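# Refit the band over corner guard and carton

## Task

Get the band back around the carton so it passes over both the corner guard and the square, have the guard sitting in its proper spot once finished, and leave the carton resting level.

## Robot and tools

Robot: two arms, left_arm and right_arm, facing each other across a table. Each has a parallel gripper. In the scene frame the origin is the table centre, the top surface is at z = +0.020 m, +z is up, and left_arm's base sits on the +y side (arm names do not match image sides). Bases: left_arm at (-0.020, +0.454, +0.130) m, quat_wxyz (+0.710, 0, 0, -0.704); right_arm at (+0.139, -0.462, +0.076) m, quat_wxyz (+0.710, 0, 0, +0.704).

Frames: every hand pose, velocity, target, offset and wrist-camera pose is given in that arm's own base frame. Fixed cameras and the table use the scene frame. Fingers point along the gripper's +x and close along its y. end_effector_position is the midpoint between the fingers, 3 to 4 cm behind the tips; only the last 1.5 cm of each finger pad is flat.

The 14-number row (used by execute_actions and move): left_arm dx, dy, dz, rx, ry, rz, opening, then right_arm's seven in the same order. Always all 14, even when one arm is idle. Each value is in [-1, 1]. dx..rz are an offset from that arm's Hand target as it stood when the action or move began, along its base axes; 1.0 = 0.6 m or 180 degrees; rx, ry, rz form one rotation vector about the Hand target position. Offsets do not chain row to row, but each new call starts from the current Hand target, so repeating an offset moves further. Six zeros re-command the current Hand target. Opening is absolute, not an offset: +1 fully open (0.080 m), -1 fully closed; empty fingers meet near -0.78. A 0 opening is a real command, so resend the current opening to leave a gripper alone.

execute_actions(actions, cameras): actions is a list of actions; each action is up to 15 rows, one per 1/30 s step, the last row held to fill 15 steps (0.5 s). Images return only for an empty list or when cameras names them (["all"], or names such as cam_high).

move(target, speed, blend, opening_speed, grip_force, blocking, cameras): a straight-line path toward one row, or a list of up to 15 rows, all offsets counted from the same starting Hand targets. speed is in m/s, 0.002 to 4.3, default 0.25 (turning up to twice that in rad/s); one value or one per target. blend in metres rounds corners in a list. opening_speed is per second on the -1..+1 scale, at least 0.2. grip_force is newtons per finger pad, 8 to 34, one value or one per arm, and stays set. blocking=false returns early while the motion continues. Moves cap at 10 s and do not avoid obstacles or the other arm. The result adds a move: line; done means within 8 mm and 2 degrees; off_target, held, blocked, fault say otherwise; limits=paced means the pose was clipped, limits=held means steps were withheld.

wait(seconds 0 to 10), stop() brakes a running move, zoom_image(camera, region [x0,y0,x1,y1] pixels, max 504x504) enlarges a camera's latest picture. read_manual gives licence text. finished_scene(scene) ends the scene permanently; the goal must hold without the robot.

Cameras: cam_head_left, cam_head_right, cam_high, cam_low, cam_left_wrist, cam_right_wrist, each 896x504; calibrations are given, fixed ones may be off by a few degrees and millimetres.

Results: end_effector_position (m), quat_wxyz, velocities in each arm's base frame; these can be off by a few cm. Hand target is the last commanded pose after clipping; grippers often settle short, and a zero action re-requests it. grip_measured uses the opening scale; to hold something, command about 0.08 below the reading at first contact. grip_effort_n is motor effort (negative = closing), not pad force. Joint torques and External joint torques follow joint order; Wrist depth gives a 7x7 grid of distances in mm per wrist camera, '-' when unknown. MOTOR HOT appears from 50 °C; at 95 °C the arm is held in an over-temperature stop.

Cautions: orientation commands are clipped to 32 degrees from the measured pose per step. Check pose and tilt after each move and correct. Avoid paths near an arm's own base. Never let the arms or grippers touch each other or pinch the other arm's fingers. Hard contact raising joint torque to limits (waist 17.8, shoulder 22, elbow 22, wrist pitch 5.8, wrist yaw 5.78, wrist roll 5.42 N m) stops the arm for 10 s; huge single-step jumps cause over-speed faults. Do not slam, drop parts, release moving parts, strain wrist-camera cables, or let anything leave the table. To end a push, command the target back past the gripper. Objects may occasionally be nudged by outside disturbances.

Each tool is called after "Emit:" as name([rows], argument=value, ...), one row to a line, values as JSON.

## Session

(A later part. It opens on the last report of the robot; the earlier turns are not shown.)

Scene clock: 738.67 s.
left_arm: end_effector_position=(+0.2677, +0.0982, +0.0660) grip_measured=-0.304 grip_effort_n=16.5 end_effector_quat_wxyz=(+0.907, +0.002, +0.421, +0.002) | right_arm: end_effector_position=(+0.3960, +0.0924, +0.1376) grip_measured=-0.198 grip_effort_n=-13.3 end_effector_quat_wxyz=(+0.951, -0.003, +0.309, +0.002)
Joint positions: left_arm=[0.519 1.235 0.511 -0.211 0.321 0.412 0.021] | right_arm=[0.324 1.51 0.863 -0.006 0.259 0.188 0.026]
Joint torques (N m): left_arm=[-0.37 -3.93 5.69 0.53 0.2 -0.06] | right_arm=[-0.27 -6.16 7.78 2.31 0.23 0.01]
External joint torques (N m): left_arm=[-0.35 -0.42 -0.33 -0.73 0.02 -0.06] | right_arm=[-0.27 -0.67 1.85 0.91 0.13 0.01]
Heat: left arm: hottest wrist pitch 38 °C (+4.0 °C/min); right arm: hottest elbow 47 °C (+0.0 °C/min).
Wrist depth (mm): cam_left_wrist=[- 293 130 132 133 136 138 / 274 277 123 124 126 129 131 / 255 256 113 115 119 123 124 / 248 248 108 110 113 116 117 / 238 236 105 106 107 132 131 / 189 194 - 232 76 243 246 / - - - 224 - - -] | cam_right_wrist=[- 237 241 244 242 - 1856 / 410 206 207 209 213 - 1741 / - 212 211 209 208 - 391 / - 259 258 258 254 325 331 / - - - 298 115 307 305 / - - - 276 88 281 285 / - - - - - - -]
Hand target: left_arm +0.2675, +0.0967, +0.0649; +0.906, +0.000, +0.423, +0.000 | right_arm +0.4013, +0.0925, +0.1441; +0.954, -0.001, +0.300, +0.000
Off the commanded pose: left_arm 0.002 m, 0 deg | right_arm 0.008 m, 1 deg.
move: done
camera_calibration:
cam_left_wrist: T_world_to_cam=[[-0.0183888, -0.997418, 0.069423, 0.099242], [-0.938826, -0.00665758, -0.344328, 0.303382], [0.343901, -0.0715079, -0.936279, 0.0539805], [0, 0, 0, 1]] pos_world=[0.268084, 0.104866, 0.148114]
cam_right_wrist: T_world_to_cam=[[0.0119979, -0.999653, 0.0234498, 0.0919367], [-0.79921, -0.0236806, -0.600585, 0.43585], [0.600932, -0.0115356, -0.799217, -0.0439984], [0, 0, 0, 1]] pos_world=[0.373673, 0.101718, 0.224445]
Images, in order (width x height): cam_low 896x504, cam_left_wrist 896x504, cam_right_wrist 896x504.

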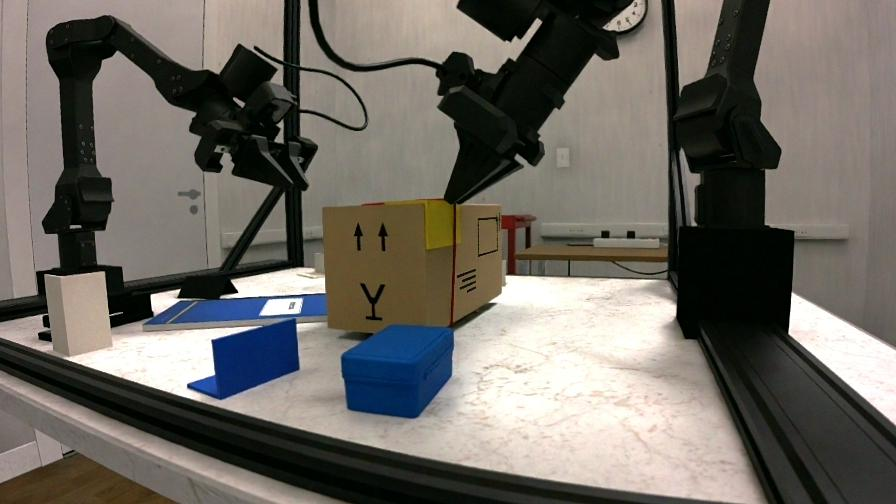

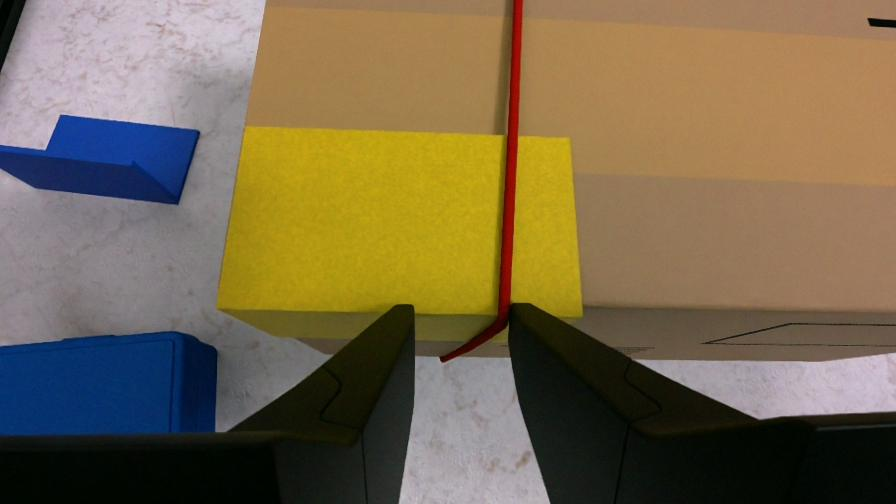

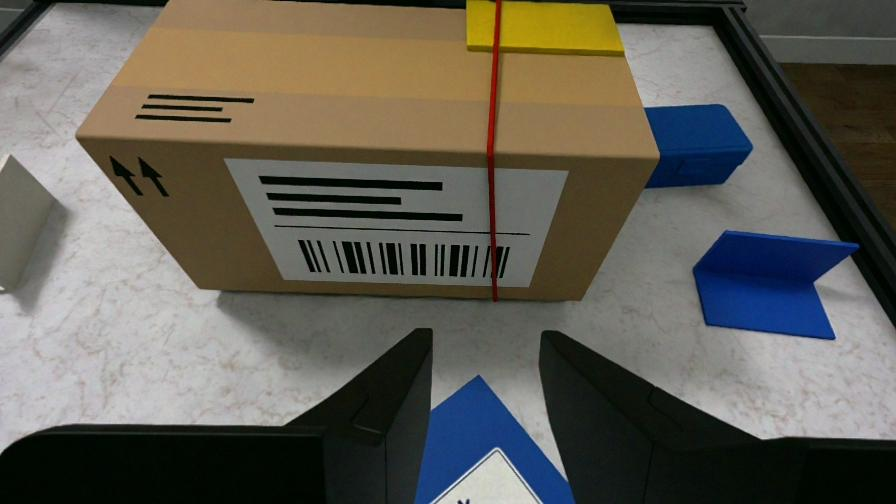

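Emit:
move(target=[0, 0, 0, 0, 0, 0, -0.3, 0.172, -0.0123, -0.0113, 0, 0.0833, 0, -0.2], speed=0.12, cameras=["cam_right_wrist", "cam_left_wrist", "cam_head_right"])

Emit:
zoom_image(camera="cam_right_wrist", region=[340, 180, 640, 420])

Emit:
zoom_image(camera="cam_head_right", region=[330, 90, 510, 290])

Scene clock: 805.87 s.
left_arm: end_effector_position=(+0.2677, +0.0982, +0.0660) grip_measured=-0.303 grip_effort_n=16.0 end_effector_quat_wxyz=(+0.907, +0.002, +0.421, +0.002) | right_arm: end_effector_position=(+0.4999, +0.0849, +0.1334) grip_measured=-0.198 grip_effort_n=-13.7 end_effector_quat_wxyz=(+0.904, -0.002, +0.427, -0.001)
Joint positions: left_arm=[0.519 1.235 0.511 -0.211 0.321 0.412 0.021] | right_arm=[0.209 1.97 1.553 -0.478 0.136 0.16 0.026]
Joint torques (N m): left_arm=[-0.38 -3.96 5.64 0.53 0.2 -0.05] | right_arm=[-0.33 -9.93 7.91 1.66 -0.07 -0.06]
External joint torques (N m): left_arm=[-0.39 -0.42 -0.42 -0.74 0.03 -0.06] | right_arm=[-0.32 -1.06 1.83 0.46 -0.14 -0.06]
Heat: left arm: hottest wrist pitch 36 °C (-2.0 °C/min); right arm: hottest elbow 48 °C (+1.0 °C/min).
Wrist depth (mm): cam_left_wrist=[289 291 130 132 133 137 138 / 273 281 123 124 126 129 131 / 255 259 113 115 119 122 124 / 247 246 108 110 113 116 118 / 237 205 105 106 107 133 131 / 190 194 - 231 76 243 244 / - - - 75 77 - -] | cam_right_wrist=[160 160 164 163 161 166 - / 148 151 153 153 154 158 309 / 141 142 142 147 147 146 - / 134 134 137 136 139 140 - / 128 129 131 130 132 133 274 / - 253 - 179 88 - 259 / - - - 246 - - -]
Hand target: left_arm +0.2675, +0.0967, +0.0649; +0.906, +0.000, +0.423, +0.000 | right_arm +0.5044, +0.0851, +0.1371; +0.906, -0.001, +0.422, +0.000
Off the commanded pose: left_arm 0.002 m, 0 deg | right_arm 0.006 m, 1 deg.
move: done
camera_calibration:
cam_left_wrist: T_world_to_cam=[[-0.0183888, -0.997418, 0.069423, 0.099242], [-0.938826, -0.00665758, -0.344328, 0.303382], [0.343901, -0.0715079, -0.936279, 0.0539805], [0, 0, 0, 1]] pos_world=[0.268084, 0.104866, 0.148114]
cam_right_wrist: T_world_to_cam=[[0.00997998, -0.999723, 0.0212974, 0.0846561], [-0.924843, -0.0173267, -0.379954, 0.549099], [0.380218, -0.0159048, -0.92476, 0.0175572], [0, 0, 0, 1]] pos_world=[0.50031, 0.094426, 0.223066]
Images, in order (width x height): cam_head_right 896x504, cam_left_wrist 896x504, cam_right_wrist 896x504.

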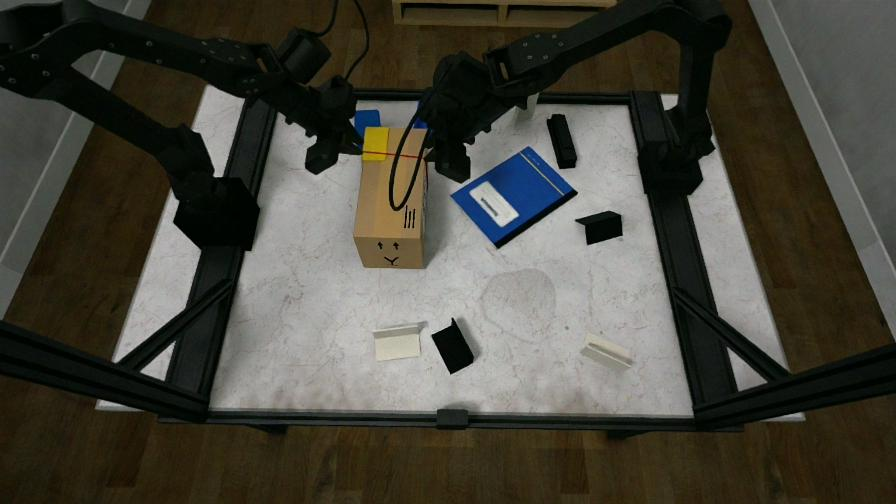

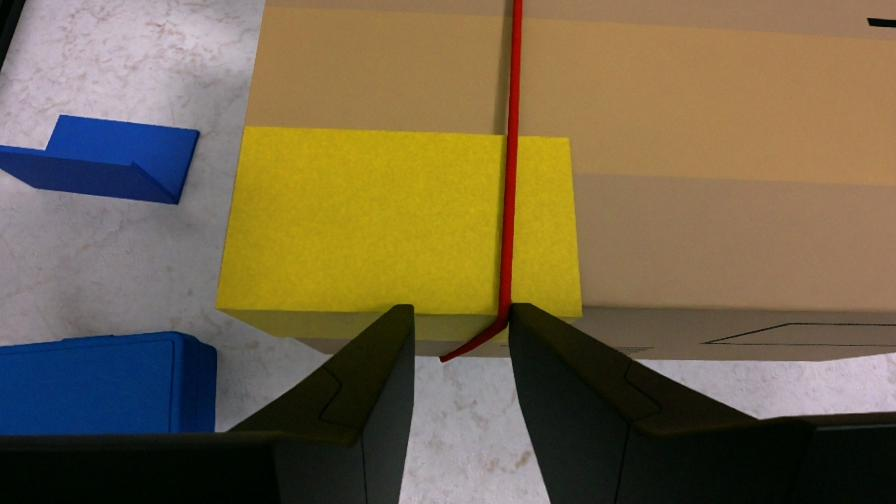

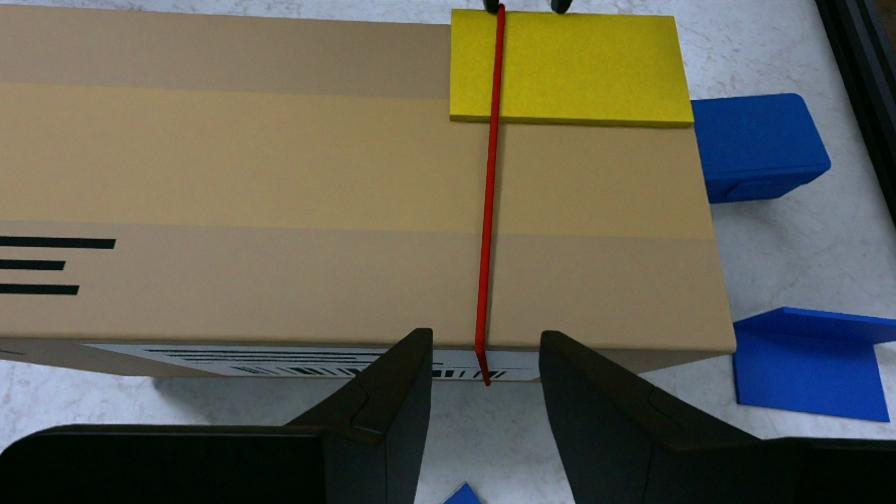

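Scaled by 1.680 from the camera's 896x504 image, which has a finer 1280x720 frame.

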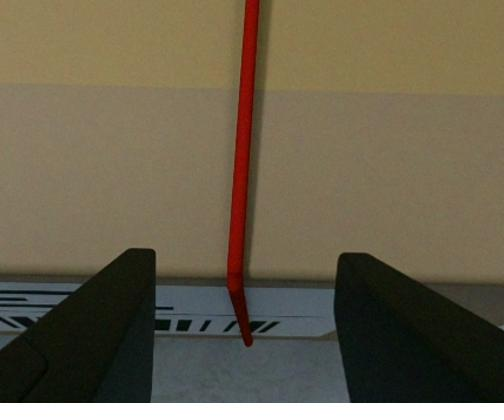

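Scaled by 2.520 from the camera's 896x504 image, which has a finer 1280x720 frame.

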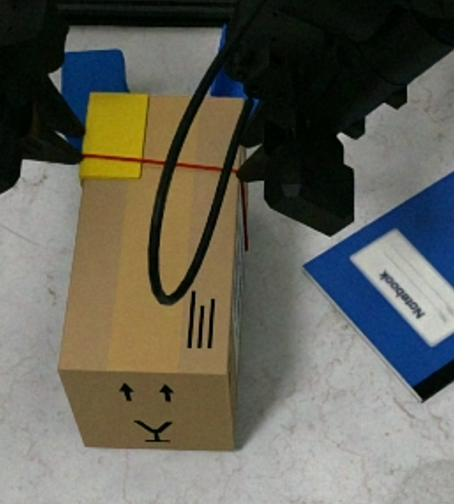

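Emit:
wait(seconds=0, cameras=["cam_high", "cam_low", "cam_head_left"])

Emit:
zoom_image(camera="cam_low", region=[250, 60, 610, 340])

Emit:
zoom_image(camera="cam_high", region=[400, 130, 680, 330])

Scene clock: 816.63 s.
left_arm: end_effector_position=(+0.2677, +0.0982, +0.0660) grip_measured=-0.303 grip_effort_n=16.0 end_effector_quat_wxyz=(+0.907, +0.002, +0.421, +0.002) | right_arm: end_effector_position=(+0.4999, +0.0849, +0.1332) grip_measured=-0.198 grip_effort_n=-13.7 end_effector_quat_wxyz=(+0.904, -0.002, +0.428, -0.002)
Joint positions: left_arm=[0.519 1.235 0.511 -0.211 0.321 0.412 0.021] | right_arm=[0.209 1.97 1.553 -0.478 0.136 0.16 0.026]
Joint torques (N m): left_arm=[-0.38 -3.93 5.67 0.54 0.19 -0.06] | right_arm=[-0.28 -9.87 7.89 1.69 -0.07 -0.04]
External joint torques (N m): left_arm=[-0.37 -0.43 -0.31 -0.71 0.01 -0.06] | right_arm=[-0.16 -1.04 1.79 0.47 -0.15 -0.04]
Motor temperatures (°C): left_arm=[21 27 34 36 27 27] | right_arm=[24 36 50 44 25 27]
Heat: left arm: hottest wrist pitch 36 °C (-1.0 °C/min); right arm: hottest elbow 50 °C (+3.0 °C/min). Fold the right arm in close to its base, or ease its load, before you think long.
Wrist depth (mm): cam_left_wrist=[290 290 130 132 133 137 138 / 273 276 123 124 126 129 131 / 254 257 113 115 119 122 124 / 247 247 108 110 113 117 118 / 238 236 105 106 107 132 131 / 189 194 - 231 76 244 245 / - - - 224 77 - -] | cam_right_wrist=[160 162 162 161 161 351 348 / 148 151 152 153 154 153 310 / 141 141 142 146 147 147 305 / 133 134 135 136 138 139 298 / 129 128 130 130 132 133 269 / 251 250 - 101 88 - 262 / - - - - - - -]
Hand target: left_arm +0.2675, +0.0967, +0.0649; +0.906, +0.000, +0.423, +0.000 | right_arm +0.5044, +0.0851, +0.1370; +0.906, -0.001, +0.422, +0.000
Tool commands: left_gripper/opening=-0.3 right_gripper/opening=-0.2
Off the commanded pose: left_arm 0.002 m, 0 deg | right_arm 0.006 m, 1 deg.
MOTOR HOT: joint 3 (elbow) of the right arm reports 50 °C; the controller stops that arm at 95 °C. To cool a motor, set the load down, stop pushing, or move to a pose that needs little force.
Images, in order (width x height): cam_head_left 896x504, cam_high 896x504, cam_low 896x504.

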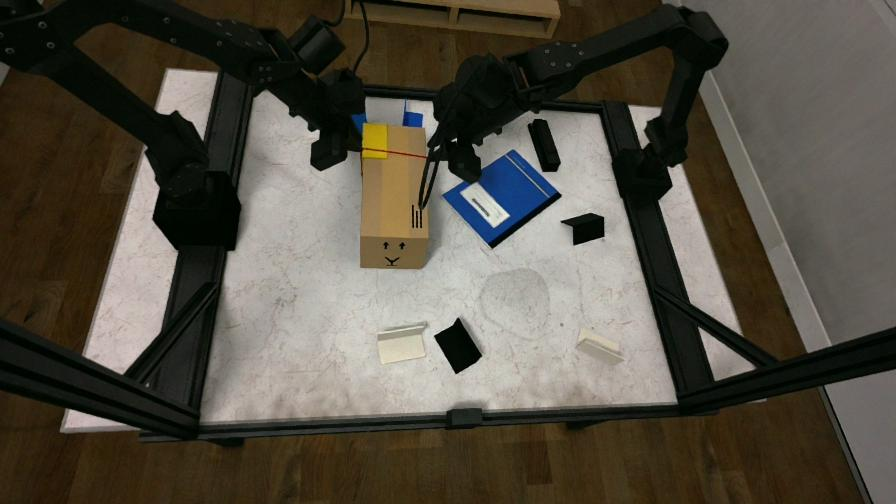

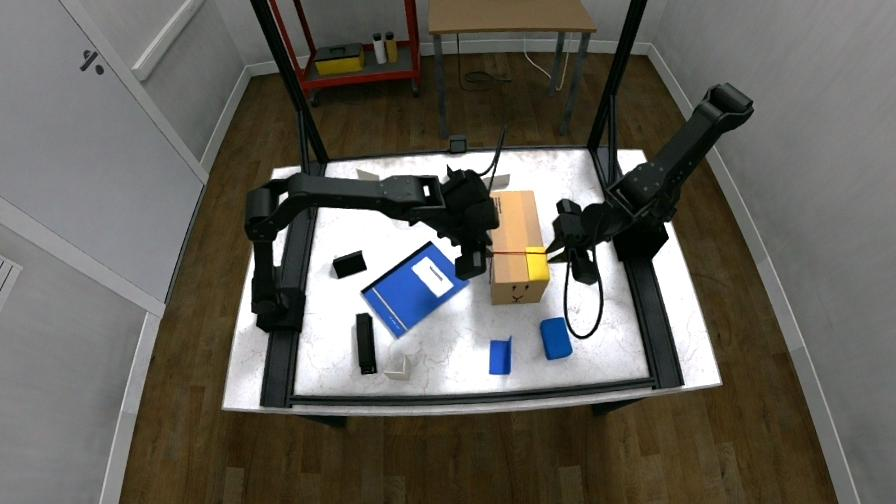

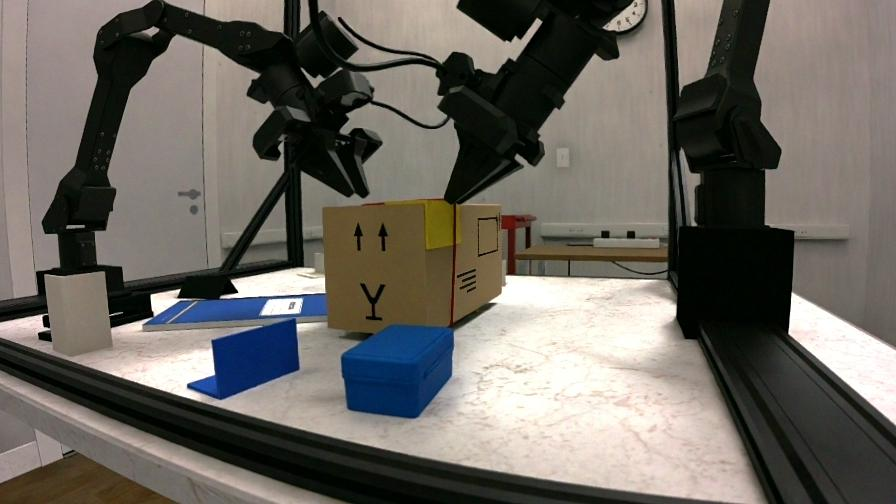

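Scaled by 1.400 from the camera's 896x504 image, which has a finer 1280x720 frame.

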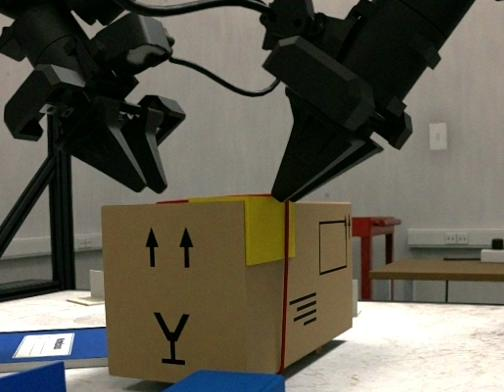

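Scaled by 1.800 from the camera's 896x504 image, which has a finer 1280x720 frame.

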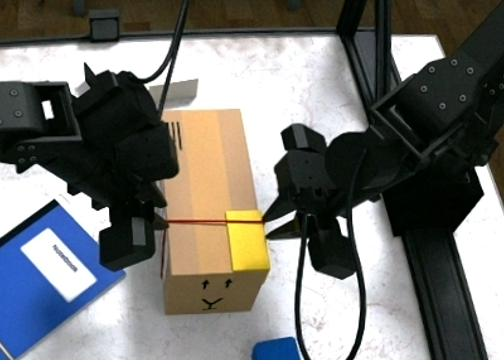

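Emit:
move(target=[0, 0, 0, 0, 0, 0, -0.3, 0.005, 0, -0.0167, 0, 0, 0, -0.3], speed=0.06, cameras=["cam_right_wrist", "cam_low"])

Emit:
zoom_image(camera="cam_right_wrist", region=[340, 180, 640, 420])

Emit:
zoom_image(camera="cam_low", region=[340, 150, 440, 230])

Scene clock: 842.53 s.
left_arm: end_effector_position=(+0.2677, +0.0982, +0.0660) grip_measured=-0.303 grip_effort_n=16.0 end_effector_quat_wxyz=(+0.907, +0.002, +0.421, +0.002) | right_arm: end_effector_position=(+0.5050, +0.0861, +0.1277) grip_measured=-0.298 grip_effort_n=-13.3 end_effector_quat_wxyz=(+0.906, -0.001, +0.424, -0.001)
Joint positions: left_arm=[0.519 1.235 0.511 -0.211 0.321 0.412 0.021] | right_arm=[0.209 1.989 1.553 -0.45 0.135 0.159 0.022]
Joint torques (N m): left_arm=[-0.33 -3.98 5.7 0.53 0.19 -0.06] | right_arm=[-0.41 -10.05 6.34 2.03 -0.06 -0.05]
External joint torques (N m): left_arm=[-0.33 -0.51 -0.27 -0.71 0.02 -0.06] | right_arm=[-0.34 -1.18 0.34 0.83 -0.14 -0.05]
Heat: left arm: hottest wrist pitch 36 °C (-1.0 °C/min); right arm: hottest elbow 51 °C (+3.0 °C/min). Fold the right arm in close to its base, or ease its load, before you think long.
Wrist depth (mm): cam_left_wrist=[288 290 130 132 133 137 138 / 274 276 123 125 127 129 131 / 251 256 113 115 119 122 124 / 246 109 108 110 113 116 118 / 238 236 105 106 107 133 131 / 189 194 - 231 76 244 247 / - - - 225 77 - -] | cam_right_wrist=[154 155 157 156 155 343 340 / 144 145 146 146 147 148 325 / - 136 136 139 141 142 - / 128 129 130 130 132 135 285 / 122 123 125 124 125 126 - / - 193 - 128 - 252 255 / - - - 237 - - -]
Hand target: left_arm +0.2675, +0.0967, +0.0649; +0.906, +0.000, +0.423, +0.000 | right_arm +0.5074, +0.0851, +0.1271; +0.906, -0.001, +0.422, +0.000
Off the commanded pose: left_arm 0.002 m, 0 deg | right_arm 0.003 m, 0 deg.
MOTOR HOT: still on. Joint 3 (elbow) of the right arm reports 51 °C.
move: done
camera_calibration:
cam_right_wrist: T_world_to_cam=[[0.0111177, -0.999743, 0.0197521, 0.0855938], [-0.921722, -0.0179047, -0.387437, 0.551116], [0.387691, -0.0138985, -0.921685, 0.00599569], [0, 0, 0, 1]] pos_world=[0.5047, 0.0955227, 0.217358]
Images, in order (width x height): cam_low 896x504, cam_right_wrist 896x504.

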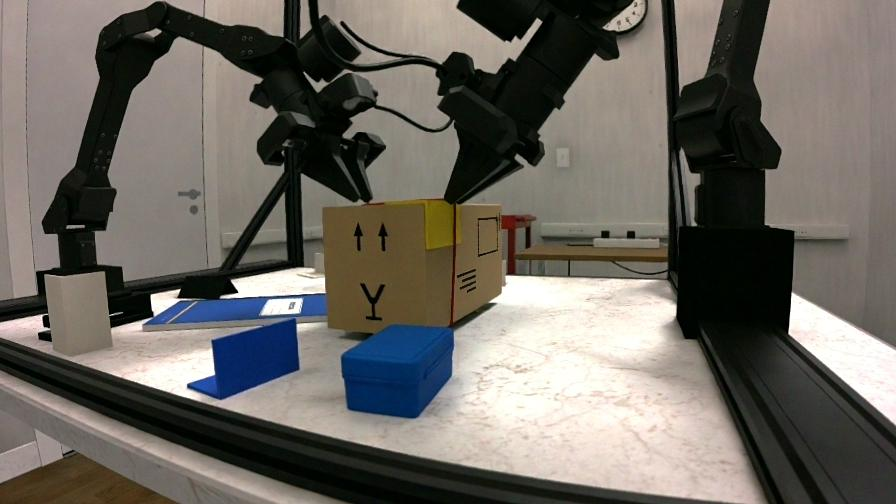

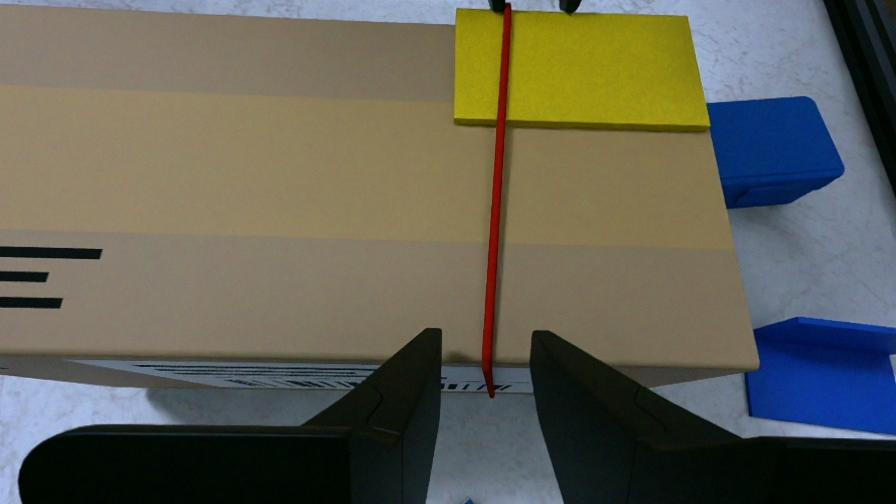

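Scaled by 1.680 from the camera's 896x504 image, which has a finer 1280x720 frame.

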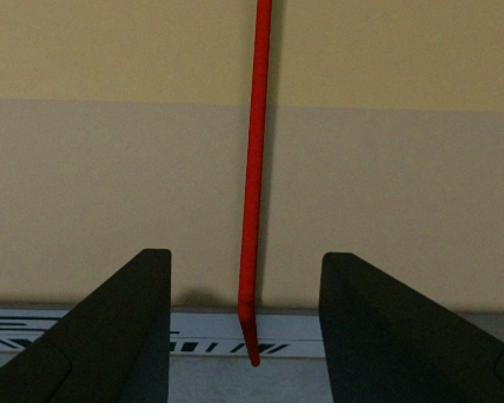

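Scaled by 5.040 from the camera's 896x504 image, which has a finer 1280x720 frame.

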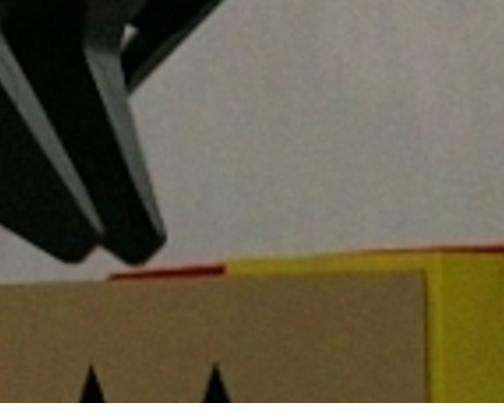

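Emit:
move(target=[0, 0, 0, 0, 0, 0, -0.3, -0.005, 0, -0.0175, 0, 0, 0, -0.3], speed=0.04, cameras=["cam_right_wrist", "cam_low"])

Emit:
zoom_image(camera="cam_right_wrist", region=[340, 180, 640, 420])

Emit:
zoom_image(camera="cam_low", region=[340, 150, 440, 230])

Scene clock: 853.33 s.
left_arm: end_effector_position=(+0.2677, +0.0982, +0.0660) grip_measured=-0.303 grip_effort_n=16.0 end_effector_quat_wxyz=(+0.907, +0.002, +0.421, +0.002) | right_arm: end_effector_position=(+0.5053, +0.0862, +0.1215) grip_measured=-0.298 grip_effort_n=-12.8 end_effector_quat_wxyz=(+0.908, +0.000, +0.418, +0.000)
Joint positions: left_arm=[0.519 1.235 0.511 -0.211 0.321 0.412 0.021] | right_arm=[0.209 1.989 1.522 -0.407 0.135 0.159 0.022]
Joint torques (N m): left_arm=[-0.38 -3.92 5.68 0.54 0.19 -0.06] | right_arm=[-0.24 -10.33 4.79 2.07 -0.04 -0.01]
External joint torques (N m): left_arm=[-0.37 -0.35 -0.4 -0.74 0.01 -0.07] | right_arm=[-0.29 -1.29 -1.38 0.8 -0.11 -0.02]
Heat: left arm: hottest wrist pitch 36 °C (+0.0 °C/min); right arm: hottest elbow 49 °C (+1.0 °C/min). Fold the right arm in close to its base, or ease its load, before you think long.
Wrist depth (mm): cam_left_wrist=[288 292 130 132 133 137 138 / 273 275 123 125 127 129 131 / 253 257 113 115 119 122 124 / 249 246 108 110 113 116 118 / 237 237 105 106 107 132 131 / 189 194 - 231 76 243 247 / - - - 223 77 - -] | cam_right_wrist=[150 151 153 155 151 156 340 / 139 140 142 141 142 141 312 / 131 131 132 133 135 136 297 / 124 124 124 126 127 131 284 / 116 116 118 119 121 121 256 / - 176 - 158 - 244 248 / - - - - - - -]
Hand target: left_arm +0.2675, +0.0967, +0.0649; +0.906, +0.000, +0.423, +0.000 | right_arm +0.5044, +0.0851, +0.1166; +0.906, -0.001, +0.422, +0.000
Off the commanded pose: left_arm 0.002 m, 0 deg | right_arm 0.005 m, 0 deg.
MOTOR HOT: still on. Joint 3 (elbow) of the right arm reports 49 °C.
move: done
camera_calibration:
cam_right_wrist: T_world_to_cam=[[0.0109199, -0.999787, 0.0174988, 0.0861018], [-0.917338, -0.0169809, -0.397746, 0.547833], [0.397959, -0.011709, -0.917329, -0.00571747], [0, 0, 0, 1]] pos_world=[0.503884, 0.0953192, 0.211147]
Images, in order (width x height): cam_low 896x504, cam_right_wrist 896x504.

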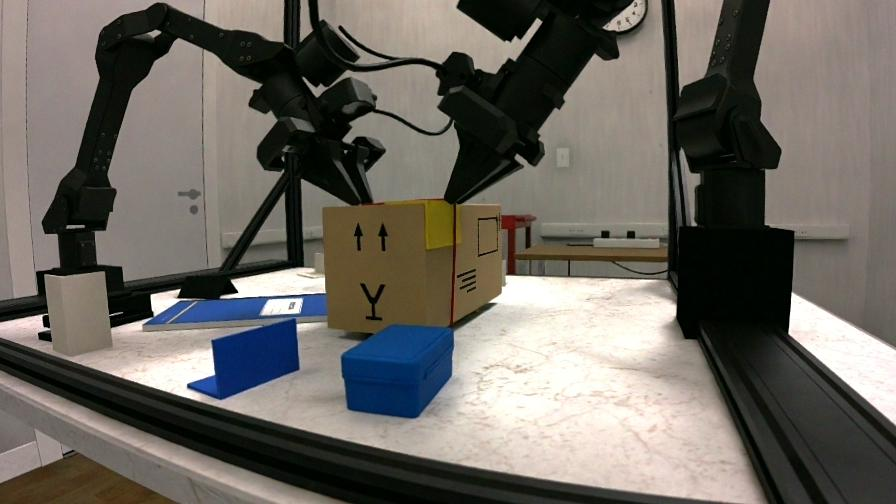

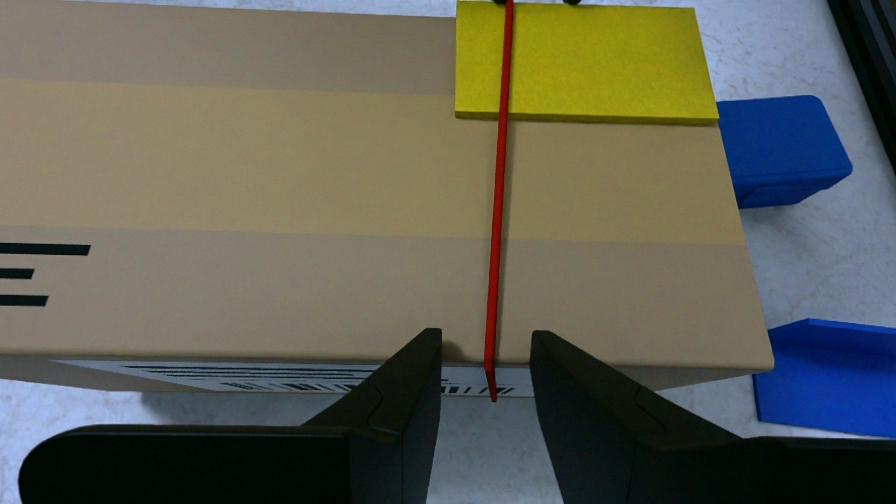

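Scaled by 1.680 from the camera's 896x504 image, which has a finer 1280x720 frame.

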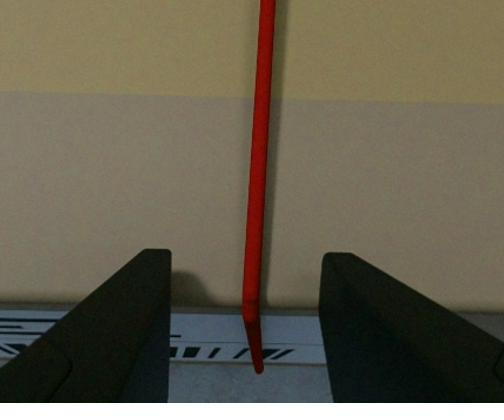

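Scaled by 5.040 from the camera's 896x504 image, which has a finer 1280x720 frame.

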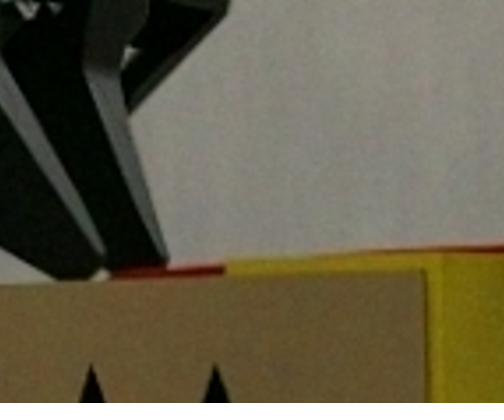

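Emit:
move(target=[0, 0, 0, 0, 0, 0, -0.3, -0.0083, 0, -0.0075, 0, 0, 0, -0.3], speed=0.03, cameras=["cam_right_wrist", "cam_low"])

Emit:
zoom_image(camera="cam_right_wrist", region=[340, 180, 640, 420])

Emit:
zoom_image(camera="cam_low", region=[340, 150, 440, 230])

Scene clock: 866.10 s.
left_arm: end_effector_position=(+0.2677, +0.0982, +0.0660) grip_measured=-0.303 grip_effort_n=16.0 end_effector_quat_wxyz=(+0.907, +0.002, +0.421, +0.002) | right_arm: end_effector_position=(+0.5043, +0.0860, +0.1187) grip_measured=-0.298 grip_effort_n=-13.3 end_effector_quat_wxyz=(+0.911, +0.001, +0.413, +0.000)
Joint positions: left_arm=[0.519 1.235 0.511 -0.211 0.321 0.412 0.021] | right_arm=[0.209 1.983 1.494 -0.374 0.135 0.159 0.022]
Joint torques (N m): left_arm=[-0.39 -3.91 5.68 0.53 0.19 -0.06] | right_arm=[-0.07 -11.08 3.62 1.34 0.02 0.04]
External joint torques (N m): left_arm=[-0.38 -0.42 -0.27 -0.7 0.01 -0.06] | right_arm=[-0.13 -2.32 -2.34 0.12 -0.05 0.04]
Heat: left arm: hottest wrist pitch 36 °C (+0.0 °C/min); right arm: hottest elbow 46 °C (-2.0 °C/min).
Wrist depth (mm): cam_left_wrist=[288 290 130 132 133 136 139 / 274 276 123 124 127 129 131 / 254 258 113 115 119 123 124 / 248 246 108 110 113 116 117 / 238 236 105 106 107 132 131 / 189 194 - 232 76 244 245 / - - - 224 77 - -] | cam_right_wrist=[153 153 154 154 153 157 339 / 141 142 143 142 143 144 312 / 132 133 133 134 136 140 292 / 124 124 125 126 127 131 287 / 116 116 118 119 120 120 253 / - 167 - - - 246 248 / - - - - - - -]
Hand target: left_arm +0.2675, +0.0967, +0.0649; +0.906, +0.000, +0.423, +0.000 | right_arm +0.4995, +0.0851, +0.1121; +0.906, -0.001, +0.422, +0.000
Off the commanded pose: left_arm 0.002 m, 0 deg | right_arm 0.008 m, 1 deg.
MOTOR HOT: cleared for the motors of the right arm.
move: done
camera_calibration:
cam_right_wrist: T_world_to_cam=[[0.0107738, -0.999826, 0.0152442, 0.0863152], [-0.912824, -0.0160576, -0.408037, 0.544741], [0.408211, -0.00951913, -0.912838, -0.0138284], [0, 0, 0, 1]] pos_world=[0.501968, 0.0949158, 0.208336]
Images, in order (width x height): cam_low 896x504, cam_right_wrist 896x504.

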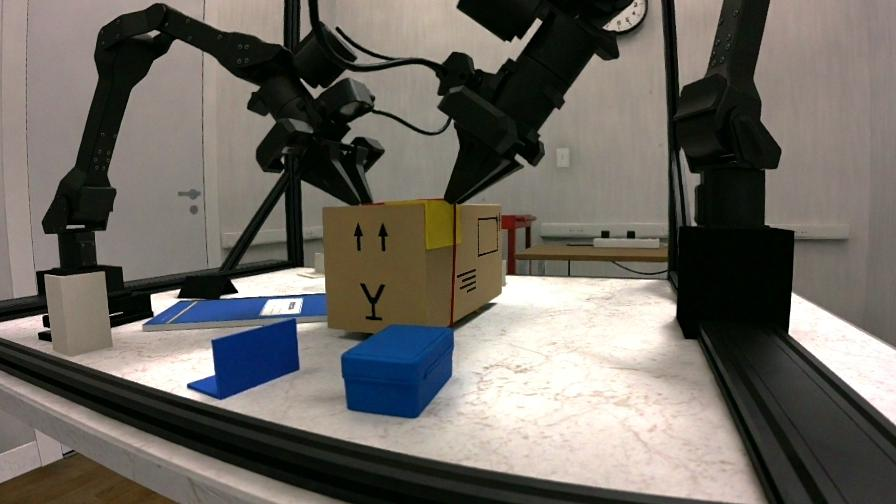

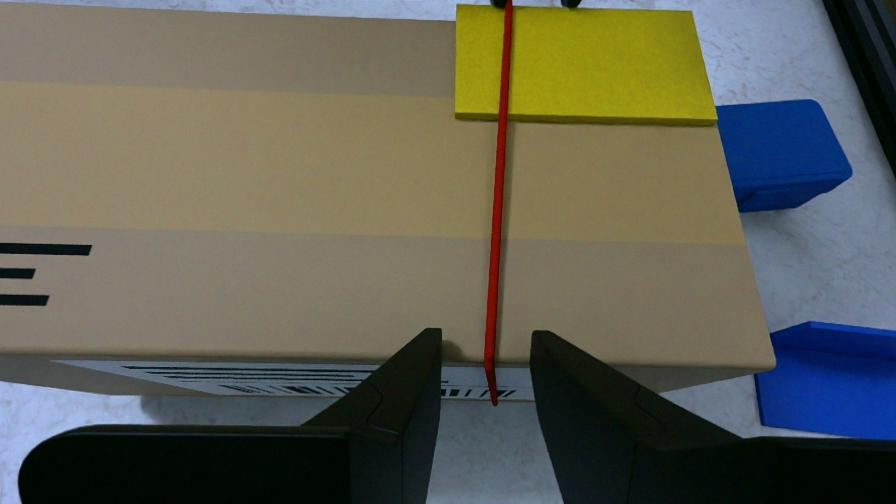

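Scaled by 1.680 from the camera's 896x504 image, which has a finer 1280x720 frame.

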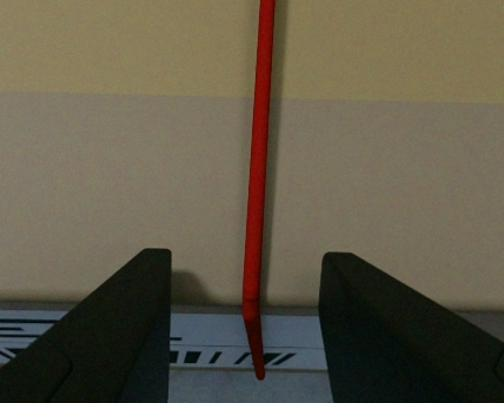

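Scaled by 5.040 from the camera's 896x504 image, which has a finer 1280x720 frame.

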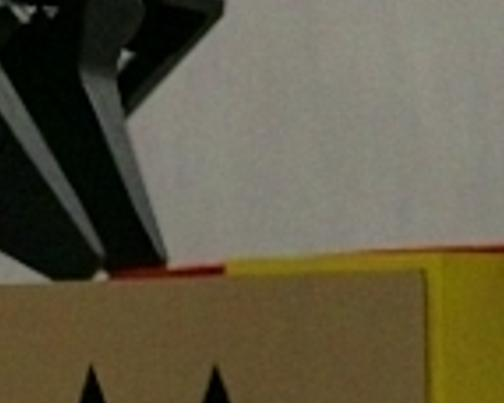

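Emit:
move([
  [0, 0, 0, 0, 0, 0, -0.3, 0.002, 0, 0.0067, 0, 0, 0, -0.3],
  [0, 0, 0, 0, 0, 0, -0.3, 0.002, -0.04, 0.0067, 0, 0, 0, -0.3],
], speed=0.04, blend=0.002, cameras=["cam_right_wrist", "cam_left_wrist", "cam_low"])

Emit:
zoom_image(camera="cam_right_wrist", region=[340, 180, 640, 420])

Emit:
zoom_image(camera="cam_low", region=[320, 150, 480, 230])

Scene clock: 894.83 s.
left_arm: end_effector_position=(+0.2677, +0.0982, +0.0660) grip_measured=-0.303 grip_effort_n=16.0 end_effector_quat_wxyz=(+0.907, +0.002, +0.421, +0.002) | right_arm: end_effector_position=(+0.5017, +0.0728, +0.1167) grip_measured=-0.298 grip_effort_n=-12.3 end_effector_quat_wxyz=(+0.907, -0.002, +0.422, +0.012)
Joint positions: left_arm=[0.519 1.235 0.511 -0.211 0.321 0.412 0.021] | right_arm=[0.17 1.972 1.48 -0.384 0.089 0.117 0.022]
Joint torques (N m): left_arm=[-0.38 -3.92 5.65 0.54 0.19 -0.07] | right_arm=[-1.67 -11.67 4.29 1.87 0.35 -0.08]
External joint torques (N m): left_arm=[-0.39 -0.4 -0.34 -0.71 0.02 -0.07] | right_arm=[-1.65 -2.75 -1.84 0.61 0.3 -0.08]
Motor temperatures (°C): left_arm=[21 27 34 36 27 27] | right_arm=[23 41 41 42 25 27]
Heat: left arm: hottest wrist pitch 36 °C (+0.0 °C/min); right arm: hottest wrist pitch 42 °C (-1.0 °C/min).
Wrist depth (mm): cam_left_wrist=[288 292 130 132 133 137 138 / 274 276 123 124 127 129 131 / 254 257 113 115 119 122 125 / 248 247 108 110 112 117 118 / 238 227 105 106 107 132 131 / 190 194 - 231 76 245 245 / - - - 224 77 - -] | cam_right_wrist=[148 147 148 146 145 333 320 / 136 137 137 138 139 269 - / 128 128 129 130 131 131 - / 121 121 121 122 123 - - / 130 116 116 115 117 116 227 / 234 - - 156 - 251 243 / - - - - - - -]
Hand target: left_arm +0.2675, +0.0967, +0.0649; +0.906, +0.000, +0.423, +0.000 | right_arm +0.5006, +0.0611, +0.1160; +0.906, -0.001, +0.422, +0.000
Off the commanded pose: left_arm 0.002 m, 0 deg | right_arm 0.012 m, 1 deg.
move: off_target (right_arm)
camera_calibration:
cam_left_wrist: T_world_to_cam=[[-0.0183888, -0.997418, 0.069423, 0.099242], [-0.938826, -0.00665758, -0.344328, 0.303382], [0.343901, -0.0715079, -0.936279, 0.0539805], [0, 0, 0, 1]] pos_world=[0.268084, 0.104866, 0.148114]
cam_right_wrist: T_world_to_cam=[[0.0344577, -0.999362, 0.0094426, 0.0619331], [-0.919634, -0.0354048, -0.391177, 0.544205], [0.391262, 0.00479532, -0.920267, -0.00636126], [0, 0, 0, 1]] pos_world=[0.500825, 0.0811915, 0.206442]
Images, in order (width x height): cam_low 896x504, cam_left_wrist 896x504, cam_right_wrist 896x504.

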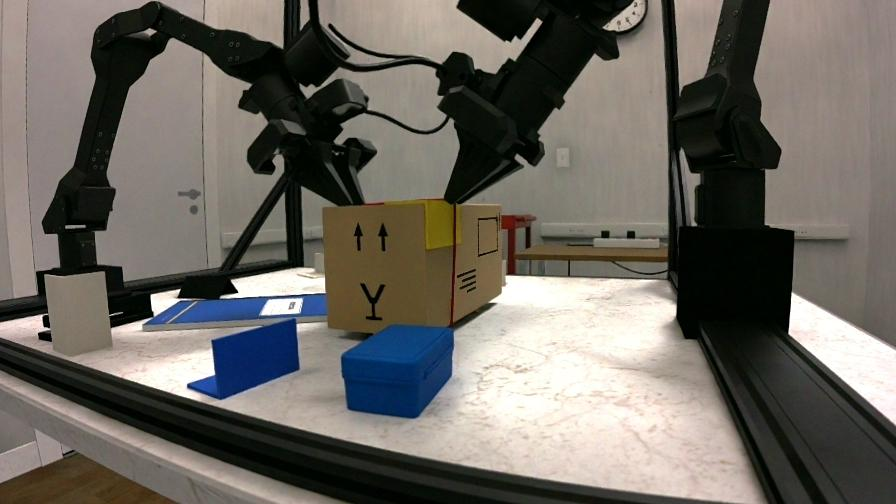

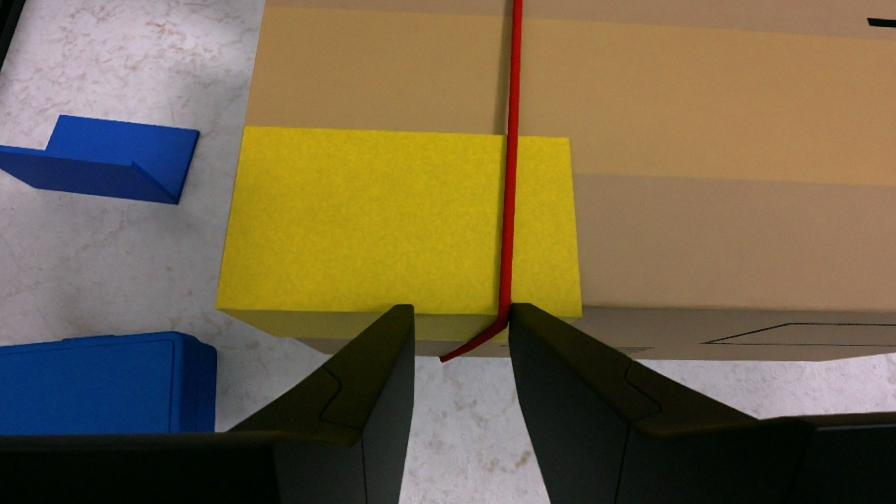

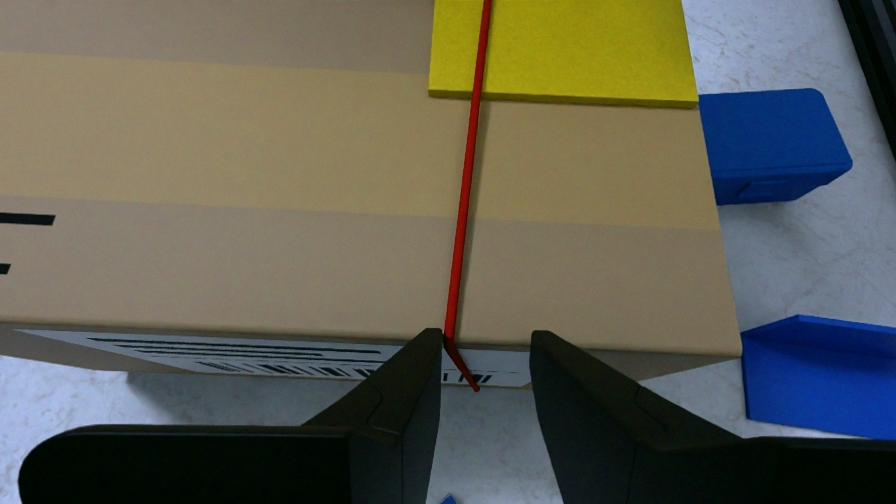

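Scaled by 1.680 from the camera's 896x504 image, which has a finer 1280x720 frame.

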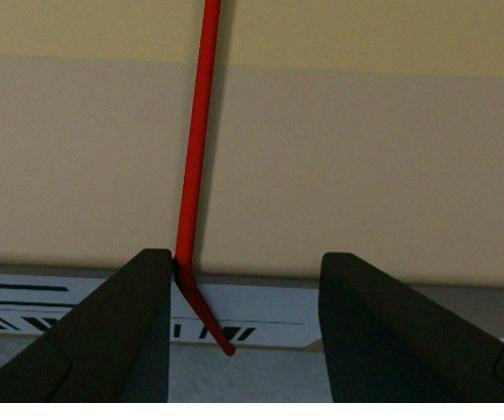

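Scaled by 3.150 from the camera's 896x504 image, which has a finer 1280x720 frame.

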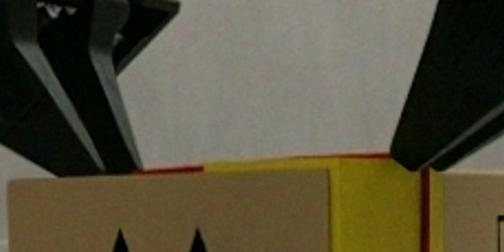

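Emit:
move(target=[0, 0, 0, 0, 0, 0, -0.3, 0, -0.015, 0, 0, 0, 0, -0.3], speed=0.03, cameras=["cam_right_wrist"])

Scene clock: 903.63 s.
left_arm: end_effector_position=(+0.2677, +0.0982, +0.0660) grip_measured=-0.303 grip_effort_n=16.0 end_effector_quat_wxyz=(+0.907, +0.002, +0.421, +0.002) | right_arm: end_effector_position=(+0.5025, +0.0580, +0.1179) grip_measured=-0.298 grip_effort_n=-11.4 end_effector_quat_wxyz=(+0.907, +0.000, +0.420, +0.006)
Joint positions: left_arm=[0.519 1.235 0.511 -0.211 0.321 0.412 0.021] | right_arm=[0.138 1.964 1.471 -0.378 0.077 0.1 0.022]
Joint torques (N m): left_arm=[-0.36 -3.92 5.64 0.54 0.19 -0.06] | right_arm=[-0.67 -11.36 4.48 1.71 0.24 -0.05]
External joint torques (N m): left_arm=[-0.36 -0.38 -0.4 -0.72 0.01 -0.06] | right_arm=[-0.65 -2.6 -1.57 0.46 0.19 -0.05]
Heat: left arm: hottest wrist pitch 36 °C (+0.0 °C/min); right arm: hottest wrist pitch 43 °C (+0.0 °C/min).
Wrist depth (mm): cam_left_wrist=[289 289 130 132 133 136 139 / 274 276 123 125 127 129 131 / 255 260 114 115 119 122 124 / 248 247 107 110 113 116 117 / 238 236 105 106 107 132 131 / 189 194 - 231 76 244 245 / - - - 226 77 - -] | cam_right_wrist=[147 148 150 145 147 - 327 / 137 138 139 138 139 - 307 / 128 129 130 131 131 - 294 / 122 122 122 122 123 - 273 / 116 115 116 117 117 250 248 / 237 - - 192 - 245 247 / - - - 229 - - -]
Hand target: left_arm +0.2675, +0.0967, +0.0649; +0.906, +0.000, +0.423, +0.000 | right_arm +0.5007, +0.0521, +0.1163; +0.907, -0.001, +0.422, +0.000
Off the commanded pose: left_arm 0.002 m, 0 deg | right_arm 0.006 m, 1 deg.
move: done
camera_calibration:
cam_right_wrist: T_world_to_cam=[[0.0223831, -0.999687, 0.0111627, 0.0530404], [-0.918517, -0.0249718, -0.394592, 0.544145], [0.394748, -0.00142094, -0.918788, -0.00705471], [0, 0, 0, 1]] pos_world=[0.501404, 0.0666021, 0.207641]
Images, in order (width x height): cam_right_wrist 896x504.

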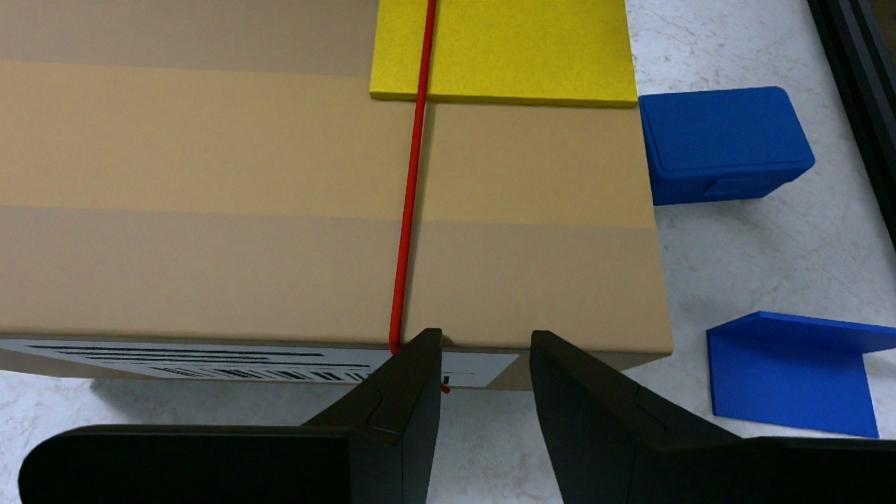

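Emit:
move([
  [0, 0, 0, 0, 0, 0, -0.3, -0.015, 0, 0.03, 0, 0, 0, -0.3],
  [0, 0, 0, 0, 0, 0, -0.3, -0.015, 0.054, 0.03, 0, 0, 0, -0.3],
], speed=0.06, blend=0.003, cameras=["cam_right_wrist"])

Emit:
zoom_image(camera="cam_right_wrist", region=[340, 180, 640, 420])

Scene clock: 923.03 s.
left_arm: end_effector_position=(+0.2677, +0.0982, +0.0660) grip_measured=-0.303 grip_effort_n=16.0 end_effector_quat_wxyz=(+0.907, +0.002, +0.421, +0.002) | right_arm: end_effector_position=(+0.4876, +0.0832, +0.1259) grip_measured=-0.298 grip_effort_n=-11.9 end_effector_quat_wxyz=(+0.902, -0.004, +0.432, +0.001)
Joint positions: left_arm=[0.519 1.235 0.511 -0.211 0.321 0.412 0.021] | right_arm=[0.209 1.934 1.478 -0.448 0.133 0.157 0.022]
Joint torques (N m): left_arm=[-0.33 -3.94 5.69 0.54 0.19 -0.05] | right_arm=[0.13 -10.75 7.8 1.66 0.18 0.17]
External joint torques (N m): left_arm=[-0.31 -0.44 -0.29 -0.7 0.02 -0.05] | right_arm=[0.11 -2.12 1.67 0.43 0.11 0.17]
Heat: left arm: hottest wrist pitch 36 °C (+0.0 °C/min); right arm: hottest shoulder 44 °C (+7.1 °C/min).
Wrist depth (mm): cam_left_wrist=[288 289 130 132 133 137 138 / 273 275 123 125 127 129 131 / 254 256 113 114 119 122 124 / 247 247 108 110 113 116 117 / 239 236 105 106 107 132 131 / 189 194 - 232 76 243 245 / - - - 224 77 - -] | cam_right_wrist=[149 152 153 152 152 330 314 / 140 142 143 145 145 148 276 / 131 133 134 137 138 140 298 / 126 127 129 128 130 131 - / 182 177 150 166 142 261 262 / 243 244 - 250 - - 260 / - - - - - - -]
Hand target: left_arm +0.2675, +0.0967, +0.0649; +0.906, +0.000, +0.423, +0.000 | right_arm +0.4917, +0.0844, +0.1342; +0.907, -0.001, +0.422, +0.000
Off the commanded pose: left_arm 0.002 m, 0 deg | right_arm 0.009 m, 1 deg.
move: off_target (right_arm)
camera_calibration:
cam_right_wrist: T_world_to_cam=[[0.0154882, -0.999627, 0.0224875, 0.0803731], [-0.928614, -0.0227193, -0.370352, 0.535846], [0.370725, -0.0151461, -0.928619, 0.0202776], [0, 0, 0, 1]] pos_world=[0.488832, 0.0928243, 0.215474]
Images, in order (width x height): cam_right_wrist 896x504.

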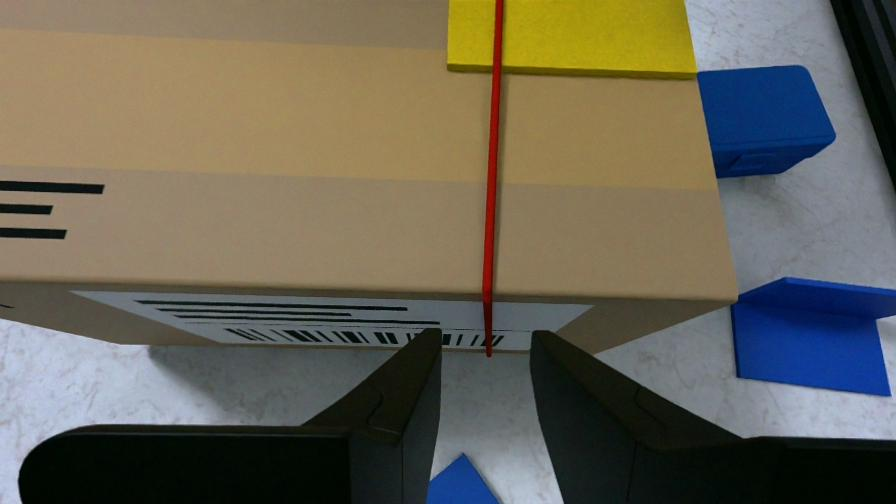

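Scaled by 1.680 from the camera's 896x504 image, which has a finer 1280x720 frame.

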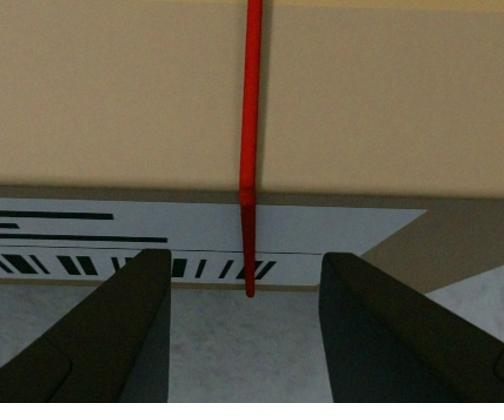

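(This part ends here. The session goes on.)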